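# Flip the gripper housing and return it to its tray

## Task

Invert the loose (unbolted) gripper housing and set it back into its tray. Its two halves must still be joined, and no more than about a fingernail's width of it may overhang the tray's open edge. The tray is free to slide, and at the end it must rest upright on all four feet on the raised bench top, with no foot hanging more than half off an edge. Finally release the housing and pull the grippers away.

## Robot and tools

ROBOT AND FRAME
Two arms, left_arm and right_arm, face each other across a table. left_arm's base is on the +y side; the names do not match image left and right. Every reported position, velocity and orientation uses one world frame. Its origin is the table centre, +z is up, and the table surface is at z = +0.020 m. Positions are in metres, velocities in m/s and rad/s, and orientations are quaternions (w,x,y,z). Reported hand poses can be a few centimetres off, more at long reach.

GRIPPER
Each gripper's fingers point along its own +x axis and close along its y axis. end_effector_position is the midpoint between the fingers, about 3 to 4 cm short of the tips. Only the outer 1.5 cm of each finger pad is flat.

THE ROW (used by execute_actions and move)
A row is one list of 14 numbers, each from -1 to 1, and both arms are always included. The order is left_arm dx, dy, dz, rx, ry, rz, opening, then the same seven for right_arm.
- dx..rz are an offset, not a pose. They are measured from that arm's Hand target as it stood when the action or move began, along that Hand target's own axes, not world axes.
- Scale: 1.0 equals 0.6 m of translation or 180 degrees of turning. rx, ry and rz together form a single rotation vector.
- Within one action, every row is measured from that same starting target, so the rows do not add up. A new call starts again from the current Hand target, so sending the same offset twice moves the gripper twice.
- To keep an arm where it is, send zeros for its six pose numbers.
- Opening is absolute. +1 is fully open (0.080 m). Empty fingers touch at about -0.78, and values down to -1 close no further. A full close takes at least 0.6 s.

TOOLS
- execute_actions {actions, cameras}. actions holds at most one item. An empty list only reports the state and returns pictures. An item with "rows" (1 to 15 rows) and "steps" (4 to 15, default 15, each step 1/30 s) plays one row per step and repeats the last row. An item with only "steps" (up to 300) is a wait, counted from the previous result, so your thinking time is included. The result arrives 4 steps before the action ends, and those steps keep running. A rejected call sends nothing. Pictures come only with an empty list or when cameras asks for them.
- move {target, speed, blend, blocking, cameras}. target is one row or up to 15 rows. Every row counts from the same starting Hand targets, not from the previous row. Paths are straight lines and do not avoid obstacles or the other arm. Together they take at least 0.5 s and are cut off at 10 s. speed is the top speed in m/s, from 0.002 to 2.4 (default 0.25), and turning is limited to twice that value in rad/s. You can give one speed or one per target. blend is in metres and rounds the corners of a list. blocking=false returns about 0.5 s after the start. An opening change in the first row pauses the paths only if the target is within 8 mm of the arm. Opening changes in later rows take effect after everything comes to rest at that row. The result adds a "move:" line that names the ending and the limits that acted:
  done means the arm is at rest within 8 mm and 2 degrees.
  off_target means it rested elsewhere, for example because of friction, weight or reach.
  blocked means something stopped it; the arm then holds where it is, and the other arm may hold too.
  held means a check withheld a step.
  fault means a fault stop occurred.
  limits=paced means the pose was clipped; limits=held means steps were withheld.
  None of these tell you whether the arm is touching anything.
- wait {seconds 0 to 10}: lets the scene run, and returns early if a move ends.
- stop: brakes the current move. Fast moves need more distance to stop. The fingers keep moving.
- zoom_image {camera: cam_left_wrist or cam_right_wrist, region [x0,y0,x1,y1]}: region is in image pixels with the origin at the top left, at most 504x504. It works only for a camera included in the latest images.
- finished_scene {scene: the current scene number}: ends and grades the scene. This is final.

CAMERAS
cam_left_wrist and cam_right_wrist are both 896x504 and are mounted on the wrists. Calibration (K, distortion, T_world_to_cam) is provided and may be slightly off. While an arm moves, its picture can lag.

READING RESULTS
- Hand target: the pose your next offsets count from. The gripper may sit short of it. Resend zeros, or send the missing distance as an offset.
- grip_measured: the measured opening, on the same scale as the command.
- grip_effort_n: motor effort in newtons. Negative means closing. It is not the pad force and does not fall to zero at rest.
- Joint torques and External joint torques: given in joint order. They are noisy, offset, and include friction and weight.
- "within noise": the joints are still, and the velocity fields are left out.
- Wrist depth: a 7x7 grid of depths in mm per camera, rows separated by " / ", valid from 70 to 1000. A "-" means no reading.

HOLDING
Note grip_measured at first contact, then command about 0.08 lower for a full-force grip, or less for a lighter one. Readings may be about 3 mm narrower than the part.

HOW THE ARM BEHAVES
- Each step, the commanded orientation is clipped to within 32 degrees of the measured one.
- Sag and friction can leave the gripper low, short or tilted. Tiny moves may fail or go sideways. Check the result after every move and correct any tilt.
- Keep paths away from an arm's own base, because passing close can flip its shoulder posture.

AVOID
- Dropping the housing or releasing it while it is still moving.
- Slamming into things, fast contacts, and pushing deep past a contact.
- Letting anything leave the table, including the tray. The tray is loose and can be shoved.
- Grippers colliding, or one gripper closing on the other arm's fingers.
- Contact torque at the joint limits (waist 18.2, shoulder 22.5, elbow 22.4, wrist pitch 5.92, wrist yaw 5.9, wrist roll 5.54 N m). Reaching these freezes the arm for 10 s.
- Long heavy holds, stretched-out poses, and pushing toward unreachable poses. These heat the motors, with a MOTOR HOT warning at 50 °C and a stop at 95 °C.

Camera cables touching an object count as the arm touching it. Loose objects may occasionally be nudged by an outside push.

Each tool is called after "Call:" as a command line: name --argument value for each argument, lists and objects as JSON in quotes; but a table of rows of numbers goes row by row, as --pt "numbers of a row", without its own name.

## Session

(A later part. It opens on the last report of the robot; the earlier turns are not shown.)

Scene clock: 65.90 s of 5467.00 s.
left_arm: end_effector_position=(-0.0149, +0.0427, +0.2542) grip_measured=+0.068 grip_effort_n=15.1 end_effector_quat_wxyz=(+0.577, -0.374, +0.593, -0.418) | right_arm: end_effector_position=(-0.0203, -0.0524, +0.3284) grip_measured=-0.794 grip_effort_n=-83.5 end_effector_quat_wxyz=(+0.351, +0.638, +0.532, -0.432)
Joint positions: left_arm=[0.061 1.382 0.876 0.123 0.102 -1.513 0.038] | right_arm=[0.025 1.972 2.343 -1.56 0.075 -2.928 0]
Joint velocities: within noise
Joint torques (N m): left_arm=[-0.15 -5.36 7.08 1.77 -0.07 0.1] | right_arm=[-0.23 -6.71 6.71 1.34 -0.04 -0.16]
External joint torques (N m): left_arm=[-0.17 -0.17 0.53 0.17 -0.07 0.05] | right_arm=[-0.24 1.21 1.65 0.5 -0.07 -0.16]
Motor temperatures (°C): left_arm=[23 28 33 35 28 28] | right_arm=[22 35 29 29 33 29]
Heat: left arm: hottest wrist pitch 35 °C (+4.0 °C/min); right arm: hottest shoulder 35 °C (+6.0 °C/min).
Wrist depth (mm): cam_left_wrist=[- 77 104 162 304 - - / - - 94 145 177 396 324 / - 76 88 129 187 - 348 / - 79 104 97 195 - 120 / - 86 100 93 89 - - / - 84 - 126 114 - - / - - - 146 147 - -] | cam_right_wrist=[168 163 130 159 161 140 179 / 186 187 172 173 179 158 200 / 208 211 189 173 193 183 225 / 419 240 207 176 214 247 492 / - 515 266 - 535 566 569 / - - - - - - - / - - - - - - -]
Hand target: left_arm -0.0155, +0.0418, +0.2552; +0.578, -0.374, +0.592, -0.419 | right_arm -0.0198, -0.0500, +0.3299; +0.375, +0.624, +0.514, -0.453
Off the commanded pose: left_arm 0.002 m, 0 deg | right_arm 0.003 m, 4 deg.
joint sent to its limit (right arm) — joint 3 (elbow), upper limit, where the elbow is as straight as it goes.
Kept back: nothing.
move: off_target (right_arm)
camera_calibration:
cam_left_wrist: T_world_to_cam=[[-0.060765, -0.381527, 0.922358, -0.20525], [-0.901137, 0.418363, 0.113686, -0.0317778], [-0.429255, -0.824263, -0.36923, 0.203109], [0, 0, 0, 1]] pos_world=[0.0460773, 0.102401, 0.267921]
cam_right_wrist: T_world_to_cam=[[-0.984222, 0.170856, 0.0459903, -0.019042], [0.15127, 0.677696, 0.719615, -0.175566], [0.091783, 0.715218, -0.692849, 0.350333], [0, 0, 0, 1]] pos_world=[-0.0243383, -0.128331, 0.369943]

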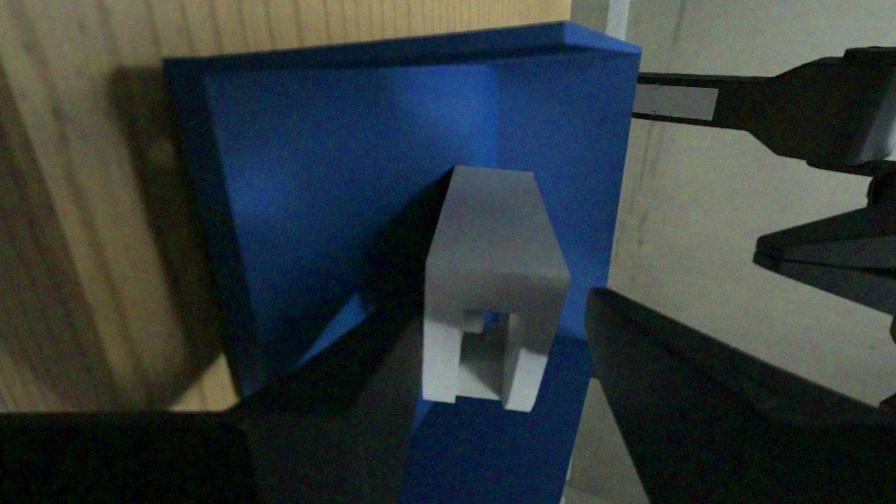

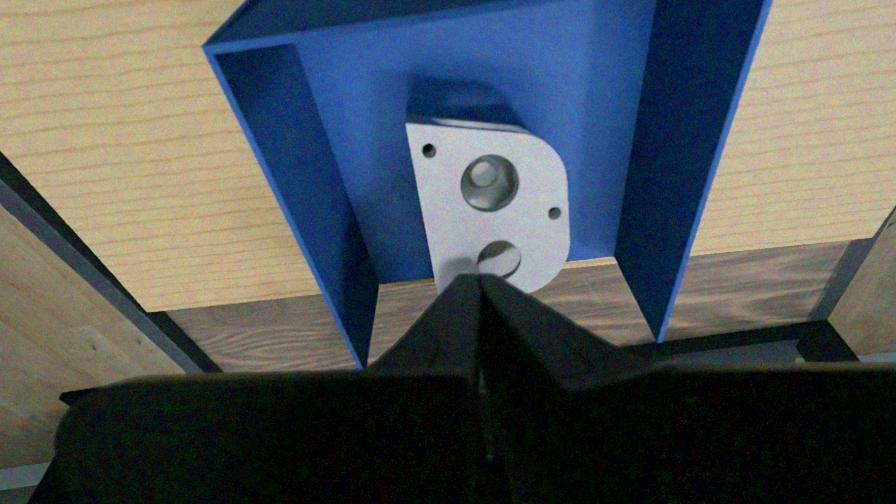

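Call:
move --pt "0 0 0 0 0 0 0.07 0.0767 -0.014 0.022 0 0 0 -0.85" --pt "0 0 0 0 0 0 0.07 0.0977 -0.014 0.0285 0 0 0 -0.85" --speed '[0.12,0.04]'

Scene clock: 67.27 s of 5467.00 s.
left_arm: end_effector_position=(-0.0149, +0.0427, +0.2542) grip_measured=+0.068 grip_effort_n=15.1 end_effector_quat_wxyz=(+0.577, -0.374, +0.593, -0.418) | right_arm: end_effector_position=(-0.0270, -0.0446, +0.2646) grip_measured=-0.794 grip_effort_n=-83.5 end_effector_quat_wxyz=(+0.379, +0.622, +0.512, -0.456) end_effector_velocity=(+0.000, +0.001, +0.004) end_effector_angular_velocity=(+0.026, +0.006, +0.007)
Joint positions: left_arm=[0.061 1.382 0.876 0.123 0.102 -1.513 0.038] | right_arm=[0.04 1.954 2.061 -1.385 0.075 -2.91 0]
Joint velocities: left_arm=[within noise] | right_arm=[-0.002 -0.017 -0.012 0.022 -0.007 -0.007 0]
Joint torques (N m): left_arm=[-0.16 -5.35 7.04 1.77 -0.07 0.12] | right_arm=[0.25 -8.94 5.29 1.17 0.12 0.13]
External joint torques (N m): left_arm=[-0.18 -0.19 0.51 0.17 -0.07 0.07] | right_arm=[0.23 -0.59 -0.26 0.48 0.08 0.13]
Motor temperatures (°C): left_arm=[23 28 33 35 28 28] | right_arm=[22 35 29 29 33 29]
Heat: left arm: hottest wrist pitch 35 °C (+4.0 °C/min); right arm: hottest shoulder 35 °C (+6.1 °C/min).
Wrist depth (mm): cam_left_wrist=[- 77 104 162 303 - 146 / - - 94 144 177 400 128 / - 76 88 129 187 151 118 / - 78 104 97 136 128 118 / - 86 100 93 88 127 132 / - 84 - 126 113 - 143 / - - - 146 147 - -] | cam_right_wrist=[111 110 109 107 85 - - / 117 94 78 75 - 114 78 / - 103 122 122 123 119 79 / - 102 133 127 135 133 91 / - 106 140 89 150 135 94 / - - - - - - - / - - - - - - -]
Hand target: left_arm -0.0155, +0.0418, +0.2552; +0.578, -0.374, +0.592, -0.419 | right_arm -0.0276, -0.0467, +0.2689; +0.375, +0.624, +0.514, -0.453
Off the commanded pose: left_arm 0.002 m, 0 deg | right_arm 0.005 m, 1 deg.
Kept back: nothing.
move: done
camera_calibration:
cam_left_wrist: T_world_to_cam=[[-0.060765, -0.381527, 0.922358, -0.20525], [-0.901137, 0.418363, 0.113686, -0.0317778], [-0.429255, -0.824263, -0.36923, 0.203109], [0, 0, 0, 1]] pos_world=[0.0460773, 0.102401, 0.267921]
cam_right_wrist: T_world_to_cam=[[-0.983997, 0.175243, 0.0322409, -0.020209], [0.153071, 0.738738, 0.656381, -0.114443], [0.0912086, 0.650812, -0.753741, 0.314319], [0, 0, 0, 1]] pos_world=[-0.0310363, -0.116478, 0.312685]

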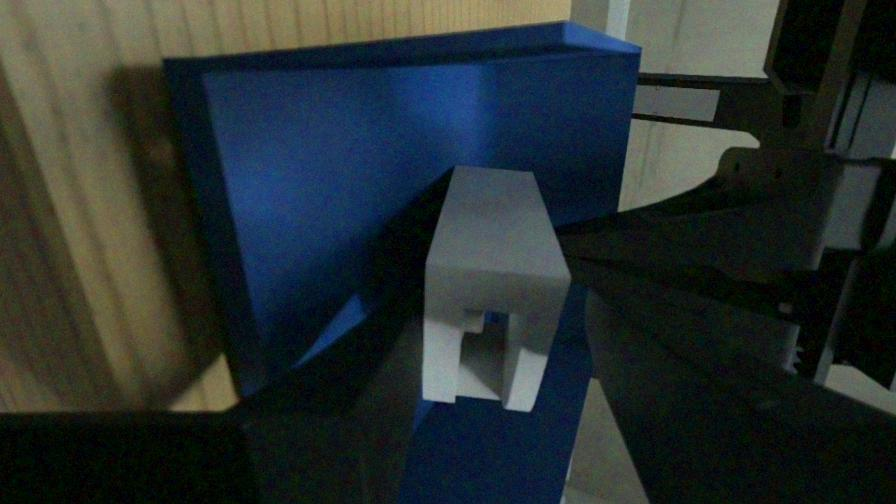

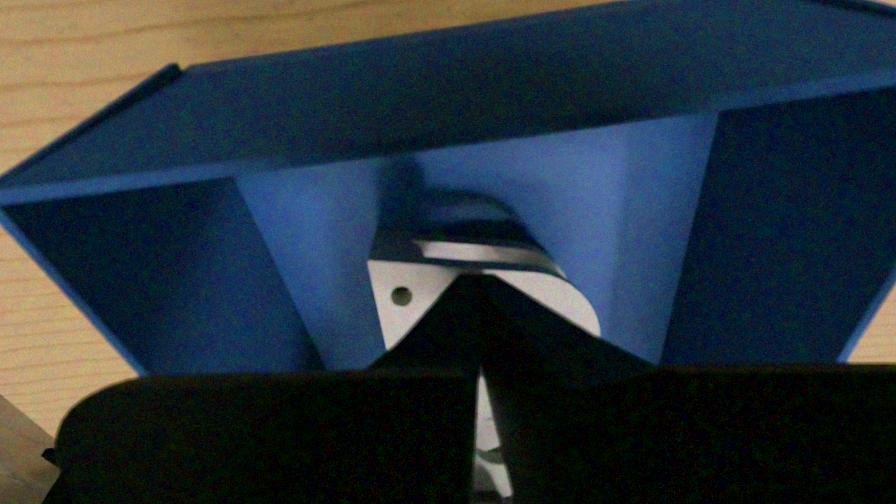

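Call:
move --target '[0,0,0,0,0,0,0.07,0.009,0,0.003,0,0,0,-0.85]' --speed 0.04 --cameras '["cam_left_wrist"]'

Call:
zoom_image --camera "cam_left_wrist" --region '[400, 140, 680, 420]'

Scene clock: 68.47 s of 5467.00 s.
left_arm: end_effector_position=(-0.0149, +0.0427, +0.2542) grip_measured=+0.068 grip_effort_n=14.7 end_effector_quat_wxyz=(+0.577, -0.374, +0.593, -0.418) | right_arm: end_effector_position=(-0.0270, -0.0449, +0.2616) grip_measured=-0.794 grip_effort_n=-83.5 end_effector_quat_wxyz=(+0.376, +0.623, +0.514, -0.454)
Joint positions: left_arm=[0.061 1.382 0.876 0.123 0.102 -1.513 0.038] | right_arm=[0.04 1.939 2.025 -1.357 0.075 -2.91 0]
Joint velocities: within noise
Joint torques (N m): left_arm=[-0.14 -5.36 7.07 1.78 -0.07 0.11] | right_arm=[0.27 -8.46 5.1 1.16 0.12 0.13]
External joint torques (N m): left_arm=[-0.14 -0.28 0.64 0.22 -0.08 0.07] | right_arm=[0.29 -0.14 -0.54 0.45 0.08 0.13]
Motor temperatures (°C): left_arm=[23 28 33 35 28 28] | right_arm=[22 35 29 29 33 29]
Heat: left arm: hottest wrist pitch 35 °C (+3.0 °C/min); right arm: hottest shoulder 35 °C (+6.1 °C/min).
Wrist depth (mm): cam_left_wrist=[- 77 104 162 304 - 129 / - - 94 144 177 403 128 / - 76 89 129 187 152 119 / - 78 104 97 136 130 119 / - 86 100 93 88 128 136 / - 84 - 126 113 - 140 / - - - 146 147 - -] | cam_right_wrist=[109 109 106 106 85 - - / - 94 78 75 - - 78 / - - 121 122 121 118 80 / - 102 132 127 133 122 91 / - 106 140 89 148 136 93 / - - - - - - - / - - - - - - -]
Hand target: left_arm -0.0155, +0.0418, +0.2553; +0.577, -0.374, +0.592, -0.419 | right_arm -0.0276, -0.0467, +0.2631; +0.375, +0.624, +0.514, -0.453
Off the commanded pose: left_arm 0.002 m, 0 deg | right_arm 0.002 m, 0 deg.
Kept back: nothing.
move: done
camera_calibration:
cam_left_wrist: T_world_to_cam=[[-0.060765, -0.381527, 0.922358, -0.20525], [-0.901137, 0.418363, 0.113686, -0.0317778], [-0.429255, -0.824263, -0.36923, 0.203109], [0, 0, 0, 1]] pos_world=[0.0460773, 0.102401, 0.267921]
Images, in order (width x height): cam_left_wrist 896x504.

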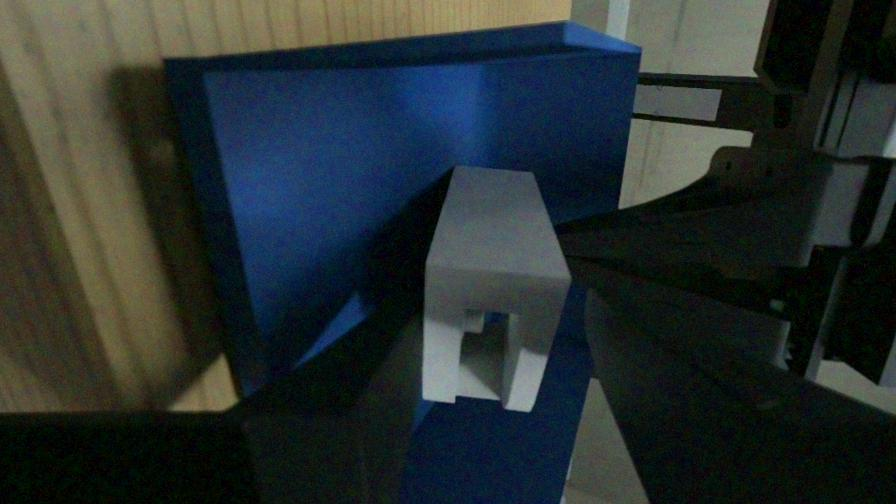

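Scaled by 1.800.

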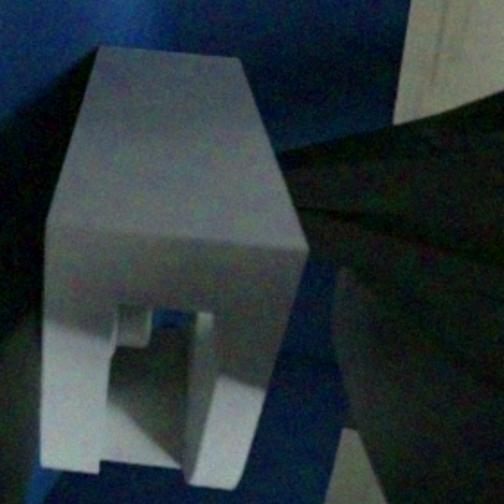

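Call:
move --pt "0.0037 0.018 -0.0006 0 0 -0.061 0.07 0 0 0 0 0 0 -0.85" --speed 0.05

Scene clock: 70.97 s of 5467.00 s.
left_arm: end_effector_position=(-0.0165, +0.0435, +0.2478) grip_measured=+0.068 grip_effort_n=14.7 end_effector_quat_wxyz=(+0.535, -0.428, +0.551, -0.476) | right_arm: end_effector_position=(-0.0270, -0.0448, +0.2614) grip_measured=-0.794 grip_effort_n=-83.5 end_effector_quat_wxyz=(+0.376, +0.623, +0.514, -0.454)
Joint positions: left_arm=[0.061 1.406 0.691 0.53 0.112 -1.524 0.038] | right_arm=[0.04 1.939 2.024 -1.355 0.075 -2.91 0]
Joint velocities: within noise
Joint torques (N m): left_arm=[0.36 -4.78 5.2 2.25 0.08 -0.15] | right_arm=[0.28 -8.4 5.19 1.09 0.12 0.13]
External joint torques (N m): left_arm=[0.37 0.14 -0.89 0.65 0.08 -0.2] | right_arm=[0.27 -0.04 -0.44 0.4 0.08 0.13]
Motor temperatures (°C): left_arm=[23 28 33 35 28 28] | right_arm=[22 36 29 29 33 29]
Heat: left arm: hottest wrist pitch 35 °C (+3.0 °C/min); right arm: hottest shoulder 36 °C (+7.0 °C/min).
Wrist depth (mm): cam_left_wrist=[- - 109 174 - 163 119 / - - 94 163 184 169 283 / - - 88 136 188 133 133 / - - 108 95 138 146 135 / - - 92 97 89 137 144 / - 75 - 118 104 - 559 / - - - 145 145 - -] | cam_right_wrist=[108 109 106 106 85 - - / - 94 78 75 - - 78 / - - 121 122 121 116 80 / - 102 132 127 132 130 91 / - 106 140 89 148 137 92 / - - - - - - - / - - - - - - -]
Hand target: left_arm -0.0156, +0.0438, +0.2443; +0.535, -0.429, +0.554, -0.473 | right_arm -0.0276, -0.0468, +0.2631; +0.375, +0.624, +0.514, -0.453
Off the commanded pose: left_arm 0.004 m, 0 deg | right_arm 0.003 m, 0 deg.
Kept back: nothing.
move: done
camera_calibration:
cam_left_wrist: T_world_to_cam=[[-0.0601109, -0.19181, 0.97959, -0.221623], [-0.897794, 0.439328, 0.0309314, -0.013186], [-0.436294, -0.87761, -0.198614, 0.160613], [0, 0, 0, 1]] pos_world=[0.0449143, 0.104239, 0.249408]
cam_right_wrist: T_world_to_cam=[[-0.98399, 0.174935, 0.034071, -0.0205767], [0.153292, 0.733226, 0.662481, -0.114043], [0.0909092, 0.657098, -0.748304, 0.31096], [0, 0, 0, 1]] pos_world=[-0.0310346, -0.117112, 0.308945]

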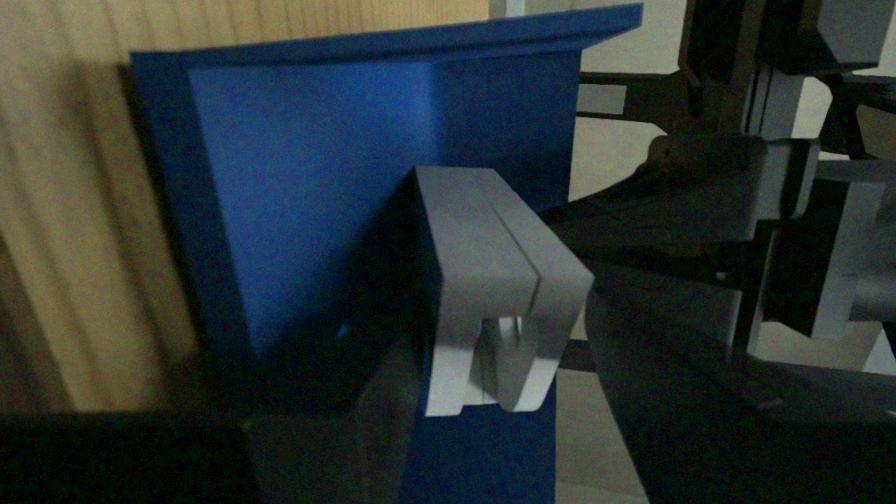

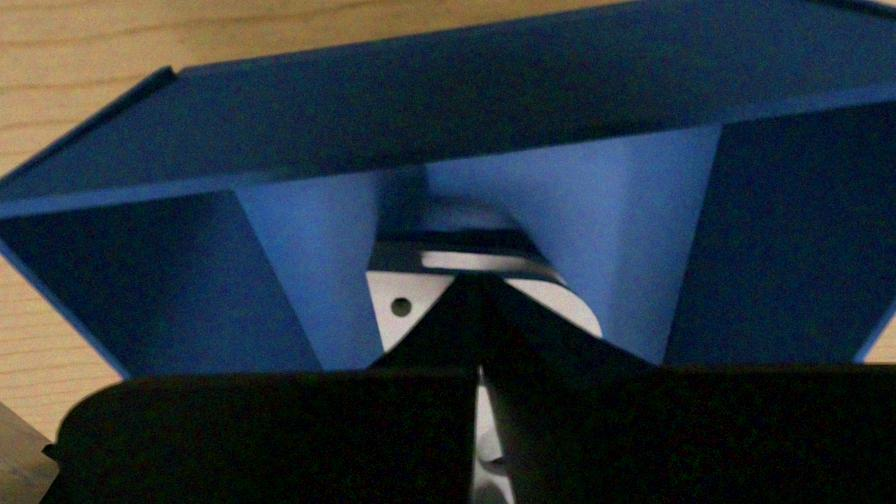

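Call:
move --pt "-0.0825 0.0105 0.003 0 0 0 0.07 0 0 0 0 0 0 -0.85" --speed 0.05

Scene clock: 72.50 s of 5467.00 s.
left_arm: end_effector_position=(-0.0113, +0.0910, +0.2466) grip_measured=+0.068 grip_effort_n=14.7 end_effector_quat_wxyz=(+0.535, -0.427, +0.555, -0.472) | right_arm: end_effector_position=(-0.0270, -0.0450, +0.2610) grip_measured=-0.794 grip_effort_n=-83.5 end_effector_quat_wxyz=(+0.376, +0.623, +0.514, -0.455)
Joint positions: left_arm=[0.096 1.193 0.547 0.451 0.147 -1.524 0.038] | right_arm=[0.04 1.939 2.022 -1.355 0.075 -2.91 0]
Joint velocities: within noise
Joint torques (N m): left_arm=[0.36 -5.53 5.41 1.81 0.09 0.08] | right_arm=[0.28 -8.44 5.39 1.09 0.12 0.13]
External joint torques (N m): left_arm=[0.36 -1.83 -1.01 0.16 0.09 0.03] | right_arm=[0.25 -0.2 -0.21 0.38 0.09 0.13]
Motor temperatures (°C): left_arm=[23 28 33 35 28 28] | right_arm=[22 36 29 29 32 29]
Heat: left arm: hottest wrist pitch 35 °C (+3.0 °C/min); right arm: hottest shoulder 36 °C (+7.1 °C/min).
Wrist depth (mm): cam_left_wrist=[90 87 108 222 - 186 - / 97 91 103 185 231 197 338 / 199 97 106 147 197 177 178 / 210 106 115 96 184 187 184 / 220 112 111 97 89 608 - / 222 - - 114 100 - 588 / - - - 152 148 - -] | cam_right_wrist=[108 108 105 106 87 87 - / - 88 80 76 - - 75 / - - 121 121 120 117 79 / - 102 132 130 134 122 91 / - 106 142 89 150 137 92 / - - - - - - - / - - - - - - -]
Hand target: left_arm -0.0106, +0.0934, +0.2473; +0.535, -0.429, +0.554, -0.473 | right_arm -0.0276, -0.0467, +0.2631; +0.375, +0.624, +0.514, -0.453
Off the commanded pose: left_arm 0.003 m, 0 deg | right_arm 0.003 m, 0 deg.
Kept back: nothing.
move: done
camera_calibration:
cam_left_wrist: T_world_to_cam=[[-0.0528569, -0.201047, 0.978154, -0.20962], [-0.898, 0.438034, 0.0415068, -0.0318077], [-0.436809, -0.876189, -0.203694, 0.205488], [0, 0, 0, 1]] pos_world=[0.0501159, 0.151836, 0.248218]
cam_right_wrist: T_world_to_cam=[[-0.98399, 0.17499, 0.0338005, -0.0204571], [0.15329, 0.734221, 0.661378, -0.113257], [0.0909174, 0.655971, -0.74929, 0.310901], [0, 0, 0, 1]] pos_world=[-0.0310346, -0.117206, 0.308552]

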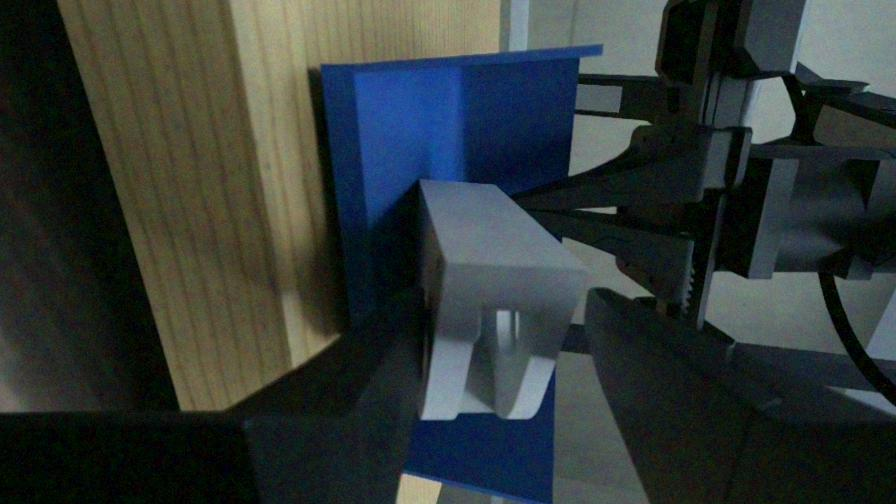

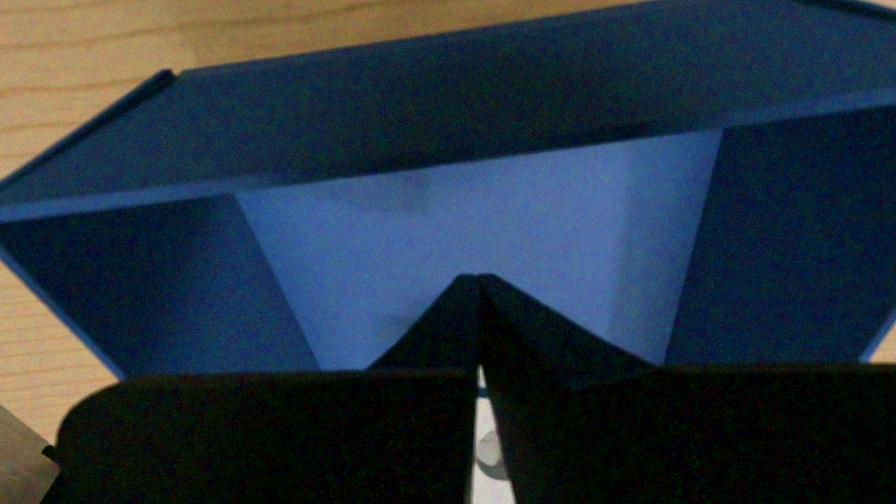

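Call:
move --pt "0 0 0 0 0 0 0.07 -0.079 0 -0.0256 0 0 0 -0.85" --pt "0 0 0 0 0 0 -0.1 -0.079 0 -0.0256 0 0 0 -0.85" --pt "0 0 0 0 0 0 -0.3 -0.079 0 -0.0256 0 0 0 -0.85" --speed 0.1

Scene clock: 75.30 s of 5467.00 s.
left_arm: end_effector_position=(-0.0114, +0.0913, +0.2462) grip_measured=-0.231 grip_effort_n=-83.5 end_effector_quat_wxyz=(+0.535, -0.427, +0.556, -0.471) | right_arm: end_effector_position=(-0.0268, -0.0489, +0.3130) grip_measured=-0.794 grip_effort_n=-83.5 end_effector_quat_wxyz=(+0.366, +0.628, +0.521, -0.447)
Joint positions: left_arm=[0.096 1.192 0.546 0.45 0.147 -1.524 0.025] | right_arm=[0.04 2.008 2.343 -1.574 0.075 -2.91 0]
Joint velocities: within noise
Joint torques (N m): left_arm=[0.36 -5.46 5.47 1.87 0.1 0.07] | right_arm=[0.33 -6.64 6.84 0.99 0.15 0.06]
External joint torques (N m): left_arm=[0.36 -1.87 -0.82 0.25 0.1 0.02] | right_arm=[0.29 1.57 1.76 0.24 0.11 0.06]
Motor temperatures (°C): left_arm=[23 28 33 36 28 28] | right_arm=[22 36 29 29 32 29]
Heat: left arm: hottest wrist pitch 36 °C (+4.0 °C/min); right arm: hottest shoulder 36 °C (+7.1 °C/min).
Wrist depth (mm): cam_left_wrist=[91 87 106 218 - - 197 / 97 92 103 183 230 402 180 / 200 98 104 143 - 184 167 / 209 107 115 104 - 204 184 / 219 113 112 92 90 636 212 / 221 122 - 125 107 - 189 / - - - 152 147 - -] | cam_right_wrist=[155 150 115 110 148 125 164 / 170 117 159 161 162 135 181 / 190 182 174 180 181 147 201 / 213 213 183 194 201 215 229 / - 247 177 - 224 500 530 / - - - - - - - / - - - - - - -]
Hand target: left_arm -0.0107, +0.0934, +0.2475; +0.535, -0.429, +0.554, -0.473 | right_arm -0.0277, -0.0467, +0.3130; +0.375, +0.624, +0.514, -0.453
Off the commanded pose: left_arm 0.003 m, 0 deg | right_arm 0.002 m, 2 deg.
joint sent to its limit (right arm) — joint 3 (elbow), upper limit, where the elbow is as straight as it goes.
Kept back: nothing.
move: done
camera_calibration:
cam_left_wrist: T_world_to_cam=[[-0.052725, -0.202141, 0.977936, -0.209181], [-0.897814, 0.438347, 0.0422016, -0.0322032], [-0.437207, -0.87578, -0.204597, 0.20576], [0, 0, 0, 1]] pos_world=[0.050018, 0.152033, 0.248022]
cam_right_wrist: T_world_to_cam=[[-0.983925, 0.173784, 0.0411161, -0.0236489], [0.1544, 0.712149, 0.684839, -0.153223], [0.0897331, 0.680178, -0.727534, 0.346772], [0, 0, 0, 1]] pos_world=[-0.0307281, -0.12264, 0.358194]

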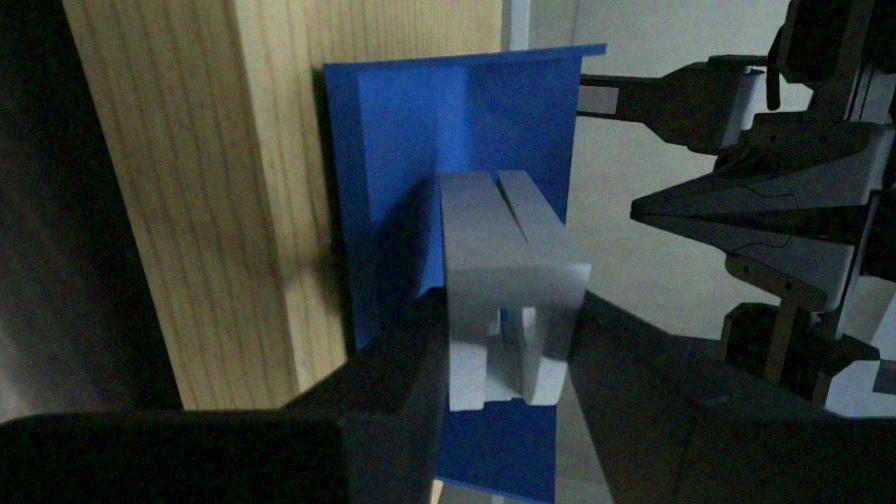

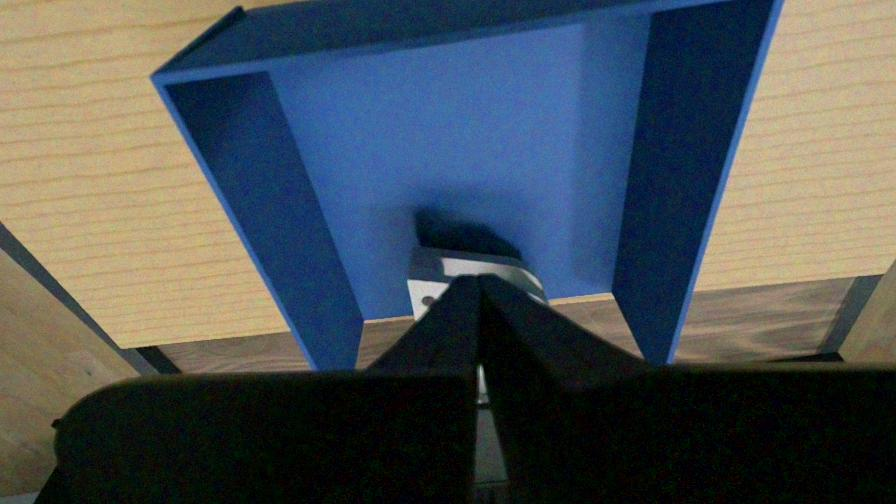

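Call:
move --pt "-0.0164 -0.086 0.0017 0 0 0 -0.3 -0.12 0.025 0.099 0 0 0 -0.85" --pt "0.091 -0.1063 0.0042 0 0 -0.038 -0.3 -0.12 0.025 0.099 0 0 0 -0.85" --speed 0.15 --blend '[0.01,0]'

Scene clock: 77.57 s of 5467.00 s.
left_arm: end_effector_position=(-0.0126, +0.0310, +0.2920) grip_measured=-0.231 grip_effort_n=-83.5 end_effector_quat_wxyz=(+0.511, -0.455, +0.531, -0.500) | right_arm: end_effector_position=(-0.0274, -0.1248, +0.3624) grip_measured=-0.794 grip_effort_n=-83.5 end_effector_quat_wxyz=(+0.338, +0.642, +0.544, -0.422)
Joint positions: left_arm=[0.075 1.403 0.792 0.522 0.129 -1.537 0.025] | right_arm=[0.056 1.689 2.116 -1.575 0.08 -2.904 0]
Joint velocities: within noise
Joint torques (N m): left_arm=[-0.21 -5.11 8.76 2.26 -0.09 -0.15] | right_arm=[0.39 -5.94 4.75 1.03 0.16 0.13]
External joint torques (N m): left_arm=[-0.23 0.09 2.36 0.64 -0.08 -0.2] | right_arm=[0.45 -0.17 -0.16 0.14 0.12 0.13]
Motor temperatures (°C): left_arm=[23 28 33 36 28 28] | right_arm=[22 36 29 29 32 29]
Heat: left arm: hottest wrist pitch 36 °C (+4.0 °C/min); right arm: hottest shoulder 36 °C (+6.0 °C/min).
Wrist depth (mm): cam_left_wrist=[105 135 221 - - 272 202 / - 117 172 474 457 273 299 / - 124 182 180 - 196 203 / - 119 194 95 - 232 256 / - 120 183 92 90 250 - / 94 114 - 124 - - 582 / - - - - - - -] | cam_right_wrist=[201 202 204 208 212 214 219 / 223 225 224 215 202 241 241 / 426 256 243 250 244 274 486 / - 295 289 268 284 319 - / - 621 339 - 626 650 - / - - - - - - - / - - - - - - -]
Hand target: left_arm -0.0133, +0.0279, +0.2999; +0.506, -0.461, +0.527, -0.504 | right_arm -0.0280, -0.1268, +0.3632; +0.375, +0.624, +0.514, -0.453
Off the commanded pose: left_arm 0.009 m, 1 deg | right_arm 0.002 m, 7 deg.
joint sent to its limit (right arm) — joint 4 (wrist pitch), lower limit.
Kept back: nothing.
move: off_target (left_arm, right_arm)
camera_calibration:
cam_left_wrist: T_world_to_cam=[[-0.050556, -0.0988209, 0.99382, -0.273932], [-0.897155, 0.441712, -0.00171677, 0.00397218], [-0.438813, -0.891698, -0.110989, 0.134935], [0, 0, 0, 1]] pos_world=[0.0489261, 0.0914968, 0.287223]
cam_right_wrist: T_world_to_cam=[[-0.98513, 0.161206, 0.059431, -0.0214083], [0.151051, 0.647795, 0.746689, -0.163478], [0.0818718, 0.744563, -0.662513, 0.41869], [0, 0, 0, 1]] pos_world=[-0.0306754, -0.20239, 0.400727]

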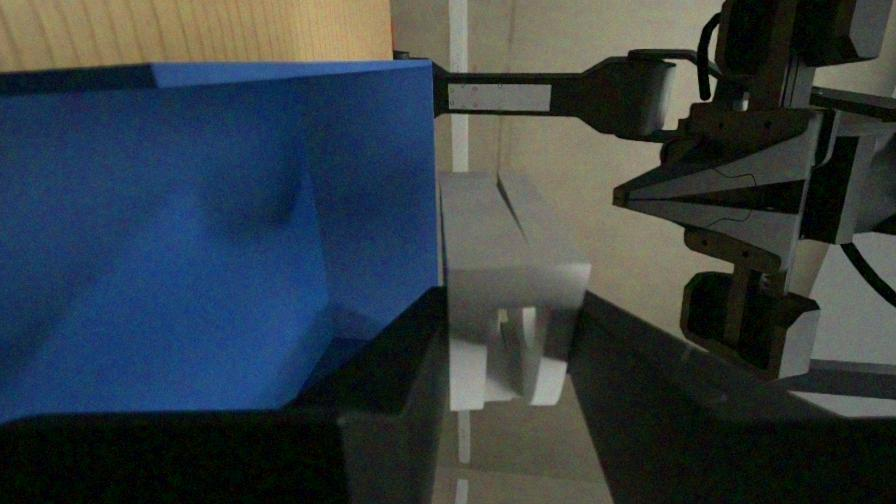

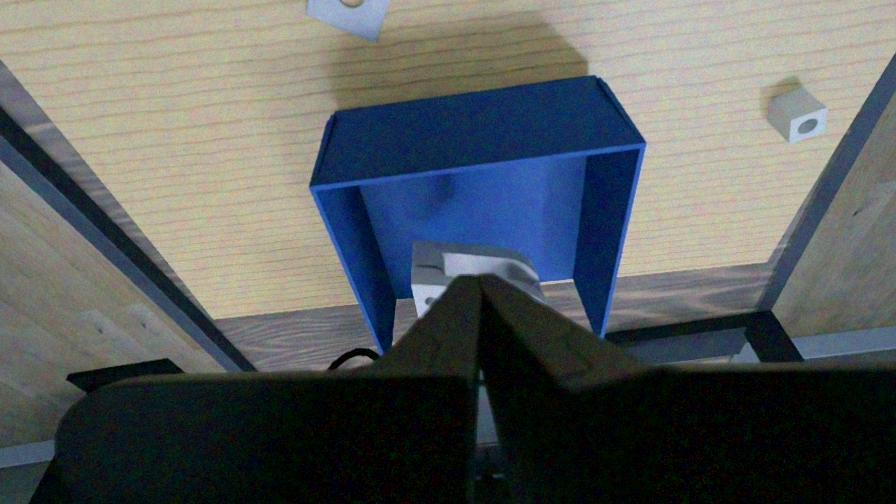

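Call:
move --target '[0,0,0,0,0,0,-0.3,0.063,-0.03,-0.0965,-0.0317,0,-0.0102,0.85]' --speed 0.2

Scene clock: 78.87 s of 5467.00 s.
left_arm: end_effector_position=(-0.0125, +0.0308, +0.2920) grip_measured=-0.231 grip_effort_n=-83.5 end_effector_quat_wxyz=(+0.511, -0.455, +0.531, -0.499) | right_arm: end_effector_position=(-0.0337, -0.0600, +0.3431) grip_measured=+0.847 grip_effort_n=12.8 end_effector_quat_wxyz=(+0.364, +0.617, +0.570, -0.402)
Joint positions: left_arm=[0.075 1.404 0.792 0.522 0.128 -1.537 0.025] | right_arm=[0.05 1.934 2.344 -1.559 0.051 -3.004 0.073]
Joint velocities: within noise
Joint torques (N m): left_arm=[-0.16 -5.12 8.73 2.26 -0.09 -0.15] | right_arm=[-0.32 -6.56 6.54 1.41 -0.06 -0.17]
External joint torques (N m): left_arm=[-0.18 0 2.38 0.66 -0.09 -0.2] | right_arm=[-0.29 1.07 1.52 0.5 -0.09 -0.17]
Motor temperatures (°C): left_arm=[23 28 33 36 28 28] | right_arm=[22 36 29 29 32 29]
Heat: left arm: hottest wrist pitch 36 °C (+4.0 °C/min); right arm: hottest shoulder 36 °C (+6.0 °C/min).
Wrist depth (mm): cam_left_wrist=[105 134 220 - - 356 138 / - 117 172 447 414 150 123 / - 124 181 179 - 203 149 / - 118 195 95 - 219 160 / - 119 182 92 90 195 167 / 94 114 - 124 - - 580 / - - - - - - -] | cam_right_wrist=[181 140 166 174 172 188 187 / 202 199 188 195 187 214 217 / 228 230 164 133 215 243 466 / 464 264 128 132 242 513 - / - - 142 144 598 95 - / - - 232 160 739 90 - / - 76 207 169 - - -]
Hand target: left_arm -0.0133, +0.0278, +0.2999; +0.506, -0.461, +0.527, -0.504 | right_arm -0.0329, -0.0578, +0.3450; +0.398, +0.597, +0.546, -0.433
Off the commanded pose: left_arm 0.009 m, 1 deg | right_arm 0.003 m, 6 deg.
joint sent to its limit (right arm) — joint 3 (elbow), upper limit, where the elbow is as straight as it goes.
Kept back: nothing.
move: off_target (left_arm, right_arm)
camera_calibration:
cam_left_wrist: T_world_to_cam=[[-0.0501567, -0.0988005, 0.993842, -0.273978], [-0.897369, 0.441279, -0.00141916, 0.00402211], [-0.438422, -0.891914, -0.110794, 0.134702], [0, 0, 0, 1]] pos_world=[0.048924, 0.091299, 0.287221]
cam_right_wrist: T_world_to_cam=[[-0.996884, 0.0656486, 0.0437381, -0.0377139], [0.0763717, 0.66436, 0.7435, -0.190466], [0.0197519, 0.744524, -0.667304, 0.357706], [0, 0, 0, 1]] pos_world=[-0.0301155, -0.137307, 0.38196]

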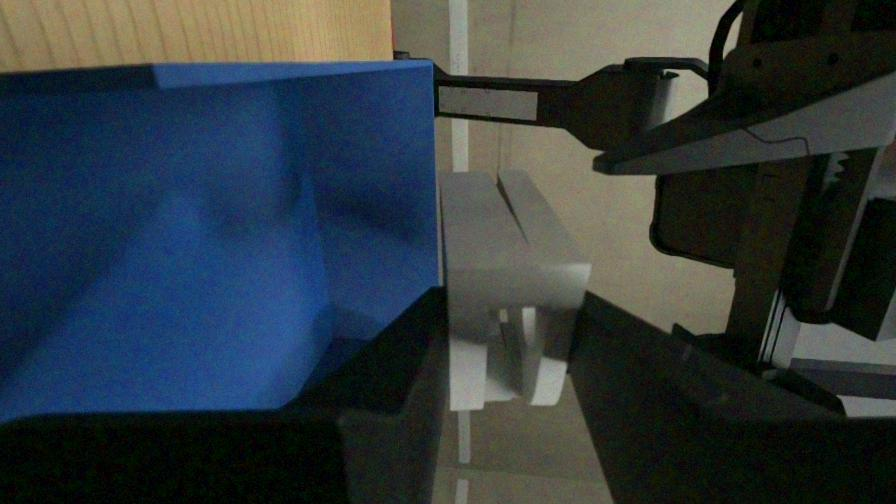

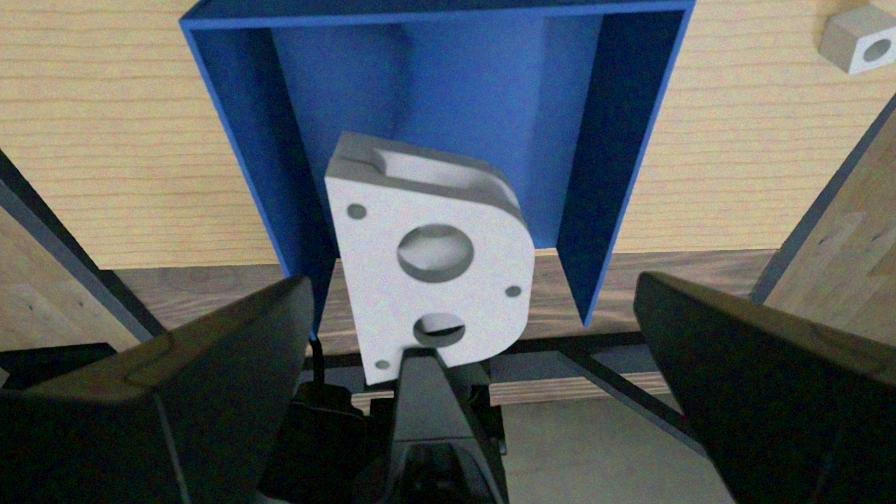

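Call:
move --target '[0,0,0,0,0,0,-0.3,0.0605,0.0075,0.0083,0,0,0,0.85]' --speed 0.08

Call:
zoom_image --camera "cam_left_wrist" --region '[400, 120, 680, 420]'

Scene clock: 80.27 s of 5467.00 s.
left_arm: end_effector_position=(-0.0125, +0.0308, +0.2920) grip_measured=-0.231 grip_effort_n=-83.5 end_effector_quat_wxyz=(+0.511, -0.455, +0.531, -0.499) | right_arm: end_effector_position=(-0.0288, -0.0522, +0.3129) grip_measured=+0.848 grip_effort_n=11.9 end_effector_quat_wxyz=(+0.393, +0.600, +0.549, -0.429)
Joint positions: left_arm=[0.075 1.404 0.792 0.522 0.128 -1.537 0.025] | right_arm=[0.034 1.997 2.328 -1.575 0.044 -3.013 0.073]
Joint velocities: within noise
Joint torques (N m): left_arm=[-0.18 -5.11 8.75 2.26 -0.08 -0.14] | right_arm=[-0.24 -6.8 4.97 0.86 -0.06 -0.18]
External joint torques (N m): left_arm=[-0.21 0.07 2.34 0.63 -0.08 -0.19] | right_arm=[-0.24 1.41 -0.15 0.11 -0.09 -0.17]
Motor temperatures (°C): left_arm=[23 28 33 36 28 28] | right_arm=[22 36 29 29 32 29]
Heat: left arm: hottest wrist pitch 36 °C (+3.0 °C/min); right arm: hottest shoulder 36 °C (+6.1 °C/min).
Wrist depth (mm): cam_left_wrist=[105 134 221 - - 136 109 / - 117 172 431 138 120 222 / - 124 182 178 220 151 144 / - 118 195 95 224 161 139 / - 119 182 92 90 168 152 / 94 114 - 124 - - 585 / - - - - - - -] | cam_right_wrist=[156 126 113 119 117 112 163 / 171 116 160 161 161 139 180 / 190 135 170 178 181 144 200 / 212 214 92 109 194 219 228 / 242 - - 101 101 95 - / - - - 109 114 90 - / - 76 211 122 - - -]
Hand target: left_arm -0.0133, +0.0279, +0.2999; +0.506, -0.461, +0.527, -0.504 | right_arm -0.0279, -0.0519, +0.3090; +0.398, +0.597, +0.546, -0.433
Off the commanded pose: left_arm 0.009 m, 1 deg | right_arm 0.004 m, 1 deg.
joint sent to its limit (right arm) — joint 4 (wrist pitch), lower limit.
Kept back: nothing.
move: off_target (left_arm)
camera_calibration:
cam_left_wrist: T_world_to_cam=[[-0.0501567, -0.0988005, 0.993842, -0.273978], [-0.897369, 0.441279, -0.00141916, 0.00402211], [-0.438422, -0.891914, -0.110794, 0.134702], [0, 0, 0, 1]] pos_world=[0.048924, 0.091299, 0.287221]
cam_right_wrist: T_world_to_cam=[[-0.996671, 0.0736692, 0.0349141, -0.0287519], [0.0777938, 0.731372, 0.677527, -0.14946], [0.0243776, 0.677988, -0.734669, 0.349379], [0, 0, 0, 1]] pos_world=[-0.0255461, -0.125445, 0.358945]

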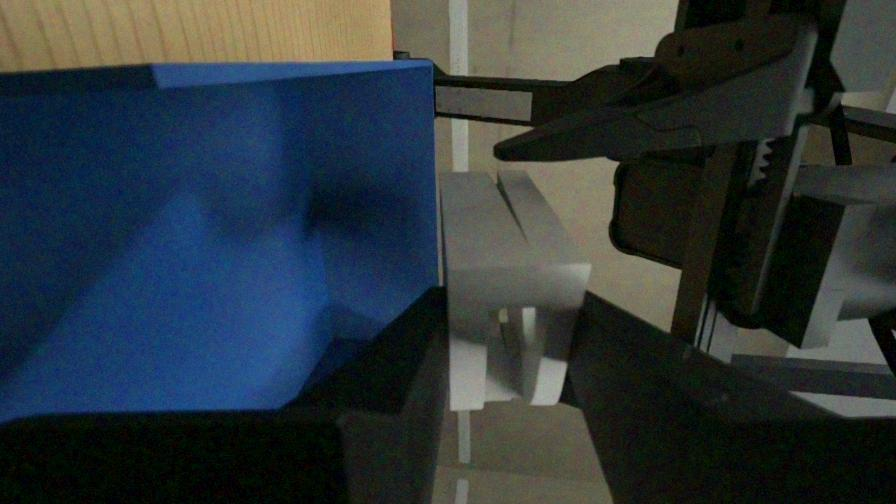

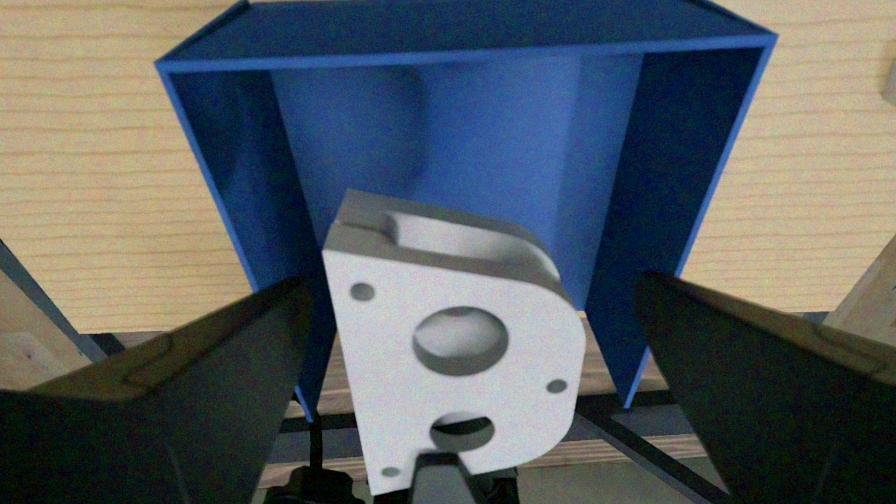

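Scaled by 1.680.

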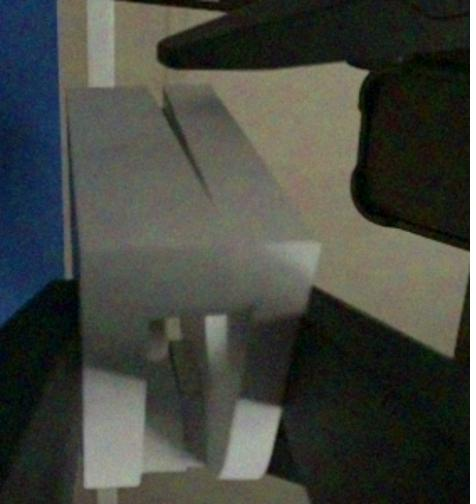

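Call:
move --target '[0.0135,-0.001,0,0,0,0,-0.3,0.0225,-0.001,-0.0048,0,0,0,0.85]' --speed 0.06

Call:
zoom_image --camera "cam_left_wrist" --region '[400, 120, 680, 420]'

Scene clock: 81.40 s of 5467.00 s.
left_arm: end_effector_position=(-0.0132, +0.0229, +0.2919) grip_measured=-0.231 grip_effort_n=-83.5 end_effector_quat_wxyz=(+0.511, -0.455, +0.531, -0.500) | right_arm: end_effector_position=(-0.0290, -0.0462, +0.3013) grip_measured=+0.848 grip_effort_n=11.9 end_effector_quat_wxyz=(+0.395, +0.599, +0.548, -0.430)
Joint positions: left_arm=[0.071 1.436 0.819 0.527 0.125 -1.537 0.025] | right_arm=[0.034 2 2.281 -1.532 0.044 -3.014 0.073]
Joint velocities: within noise
Joint torques (N m): left_arm=[-0.16 -5.35 8.8 2.27 -0.08 -0.14] | right_arm=[-0.33 -6.78 5 1.2 -0.06 -0.17]
External joint torques (N m): left_arm=[-0.17 -0.01 2.47 0.67 -0.08 -0.19] | right_arm=[-0.3 1.5 -0.22 0.46 -0.09 -0.17]
Motor temperatures (°C): left_arm=[23 28 33 36 28 28] | right_arm=[22 36 29 29 32 29]
Heat: left arm: hottest wrist pitch 36 °C (+3.0 °C/min); right arm: hottest shoulder 36 °C (+6.1 °C/min).
Wrist depth (mm): cam_left_wrist=[- 134 219 - - 123 97 / - 116 164 427 132 106 240 / - 123 176 143 143 135 144 / - 118 184 95 203 147 127 / - 119 182 92 90 146 132 / 93 114 - 123 93 - 575 / - - - - - - -] | cam_right_wrist=[142 102 104 109 108 101 149 / 159 108 147 151 149 121 167 / 176 124 156 158 166 132 186 / 198 193 - 94 170 157 211 / 219 - 81 98 - 95 233 / - - 91 - 93 90 - / - 76 103 105 559 - -]
Hand target: left_arm -0.0139, +0.0198, +0.2999; +0.506, -0.461, +0.527, -0.504 | right_arm -0.0280, -0.0450, +0.2971; +0.398, +0.596, +0.546, -0.433
Off the commanded pose: left_arm 0.009 m, 1 deg | right_arm 0.005 m, 1 deg.
Kept back: nothing.
move: off_target (left_arm)
camera_calibration:
cam_left_wrist: T_world_to_cam=[[-0.0505177, -0.099188, 0.993786, -0.274627], [-0.897184, 0.441653, -0.00152641, 0.00696289], [-0.438757, -0.891686, -0.111301, 0.127524], [0, 0, 0, 1]] pos_world=[0.0483258, 0.0833969, 0.287124]
cam_right_wrist: T_world_to_cam=[[-0.996715, 0.0733863, 0.0342478, -0.0288248], [0.0772934, 0.735824, 0.672747, -0.144319], [0.02417, 0.673184, -0.73908, 0.337988], [0, 0, 0, 1]] pos_world=[-0.0257443, -0.119219, 0.347877]

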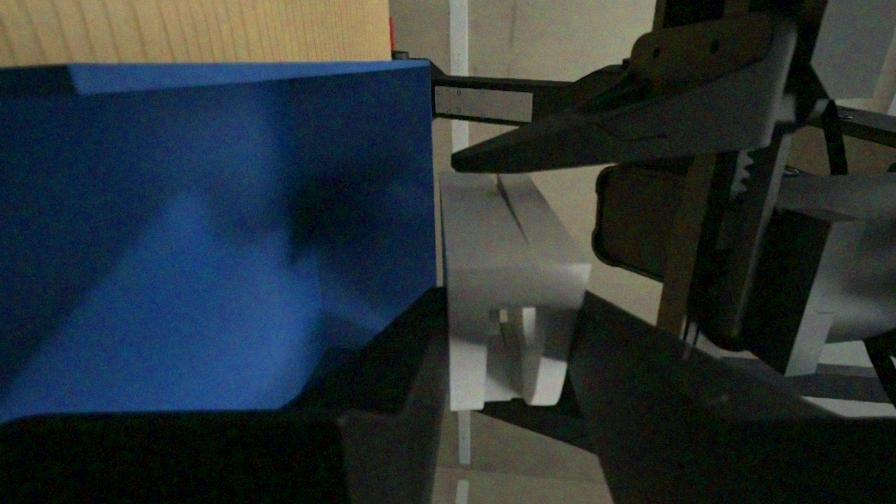

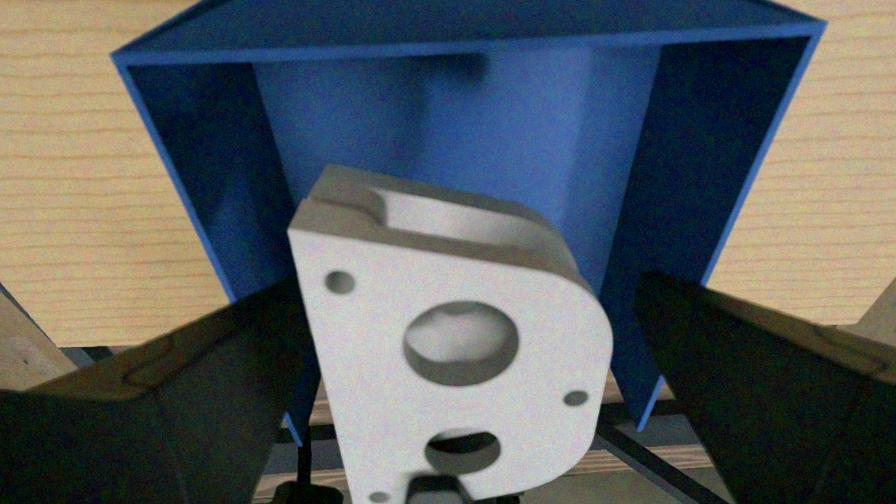

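Scaled by 1.680.

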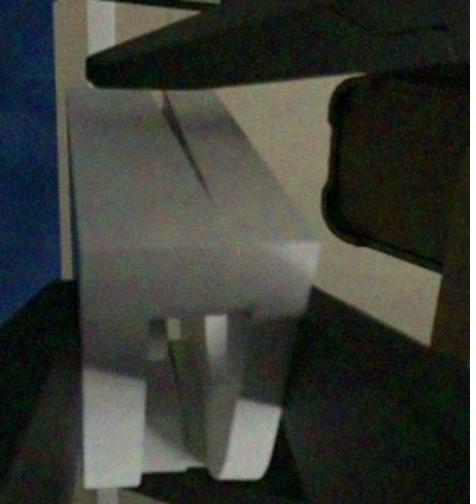

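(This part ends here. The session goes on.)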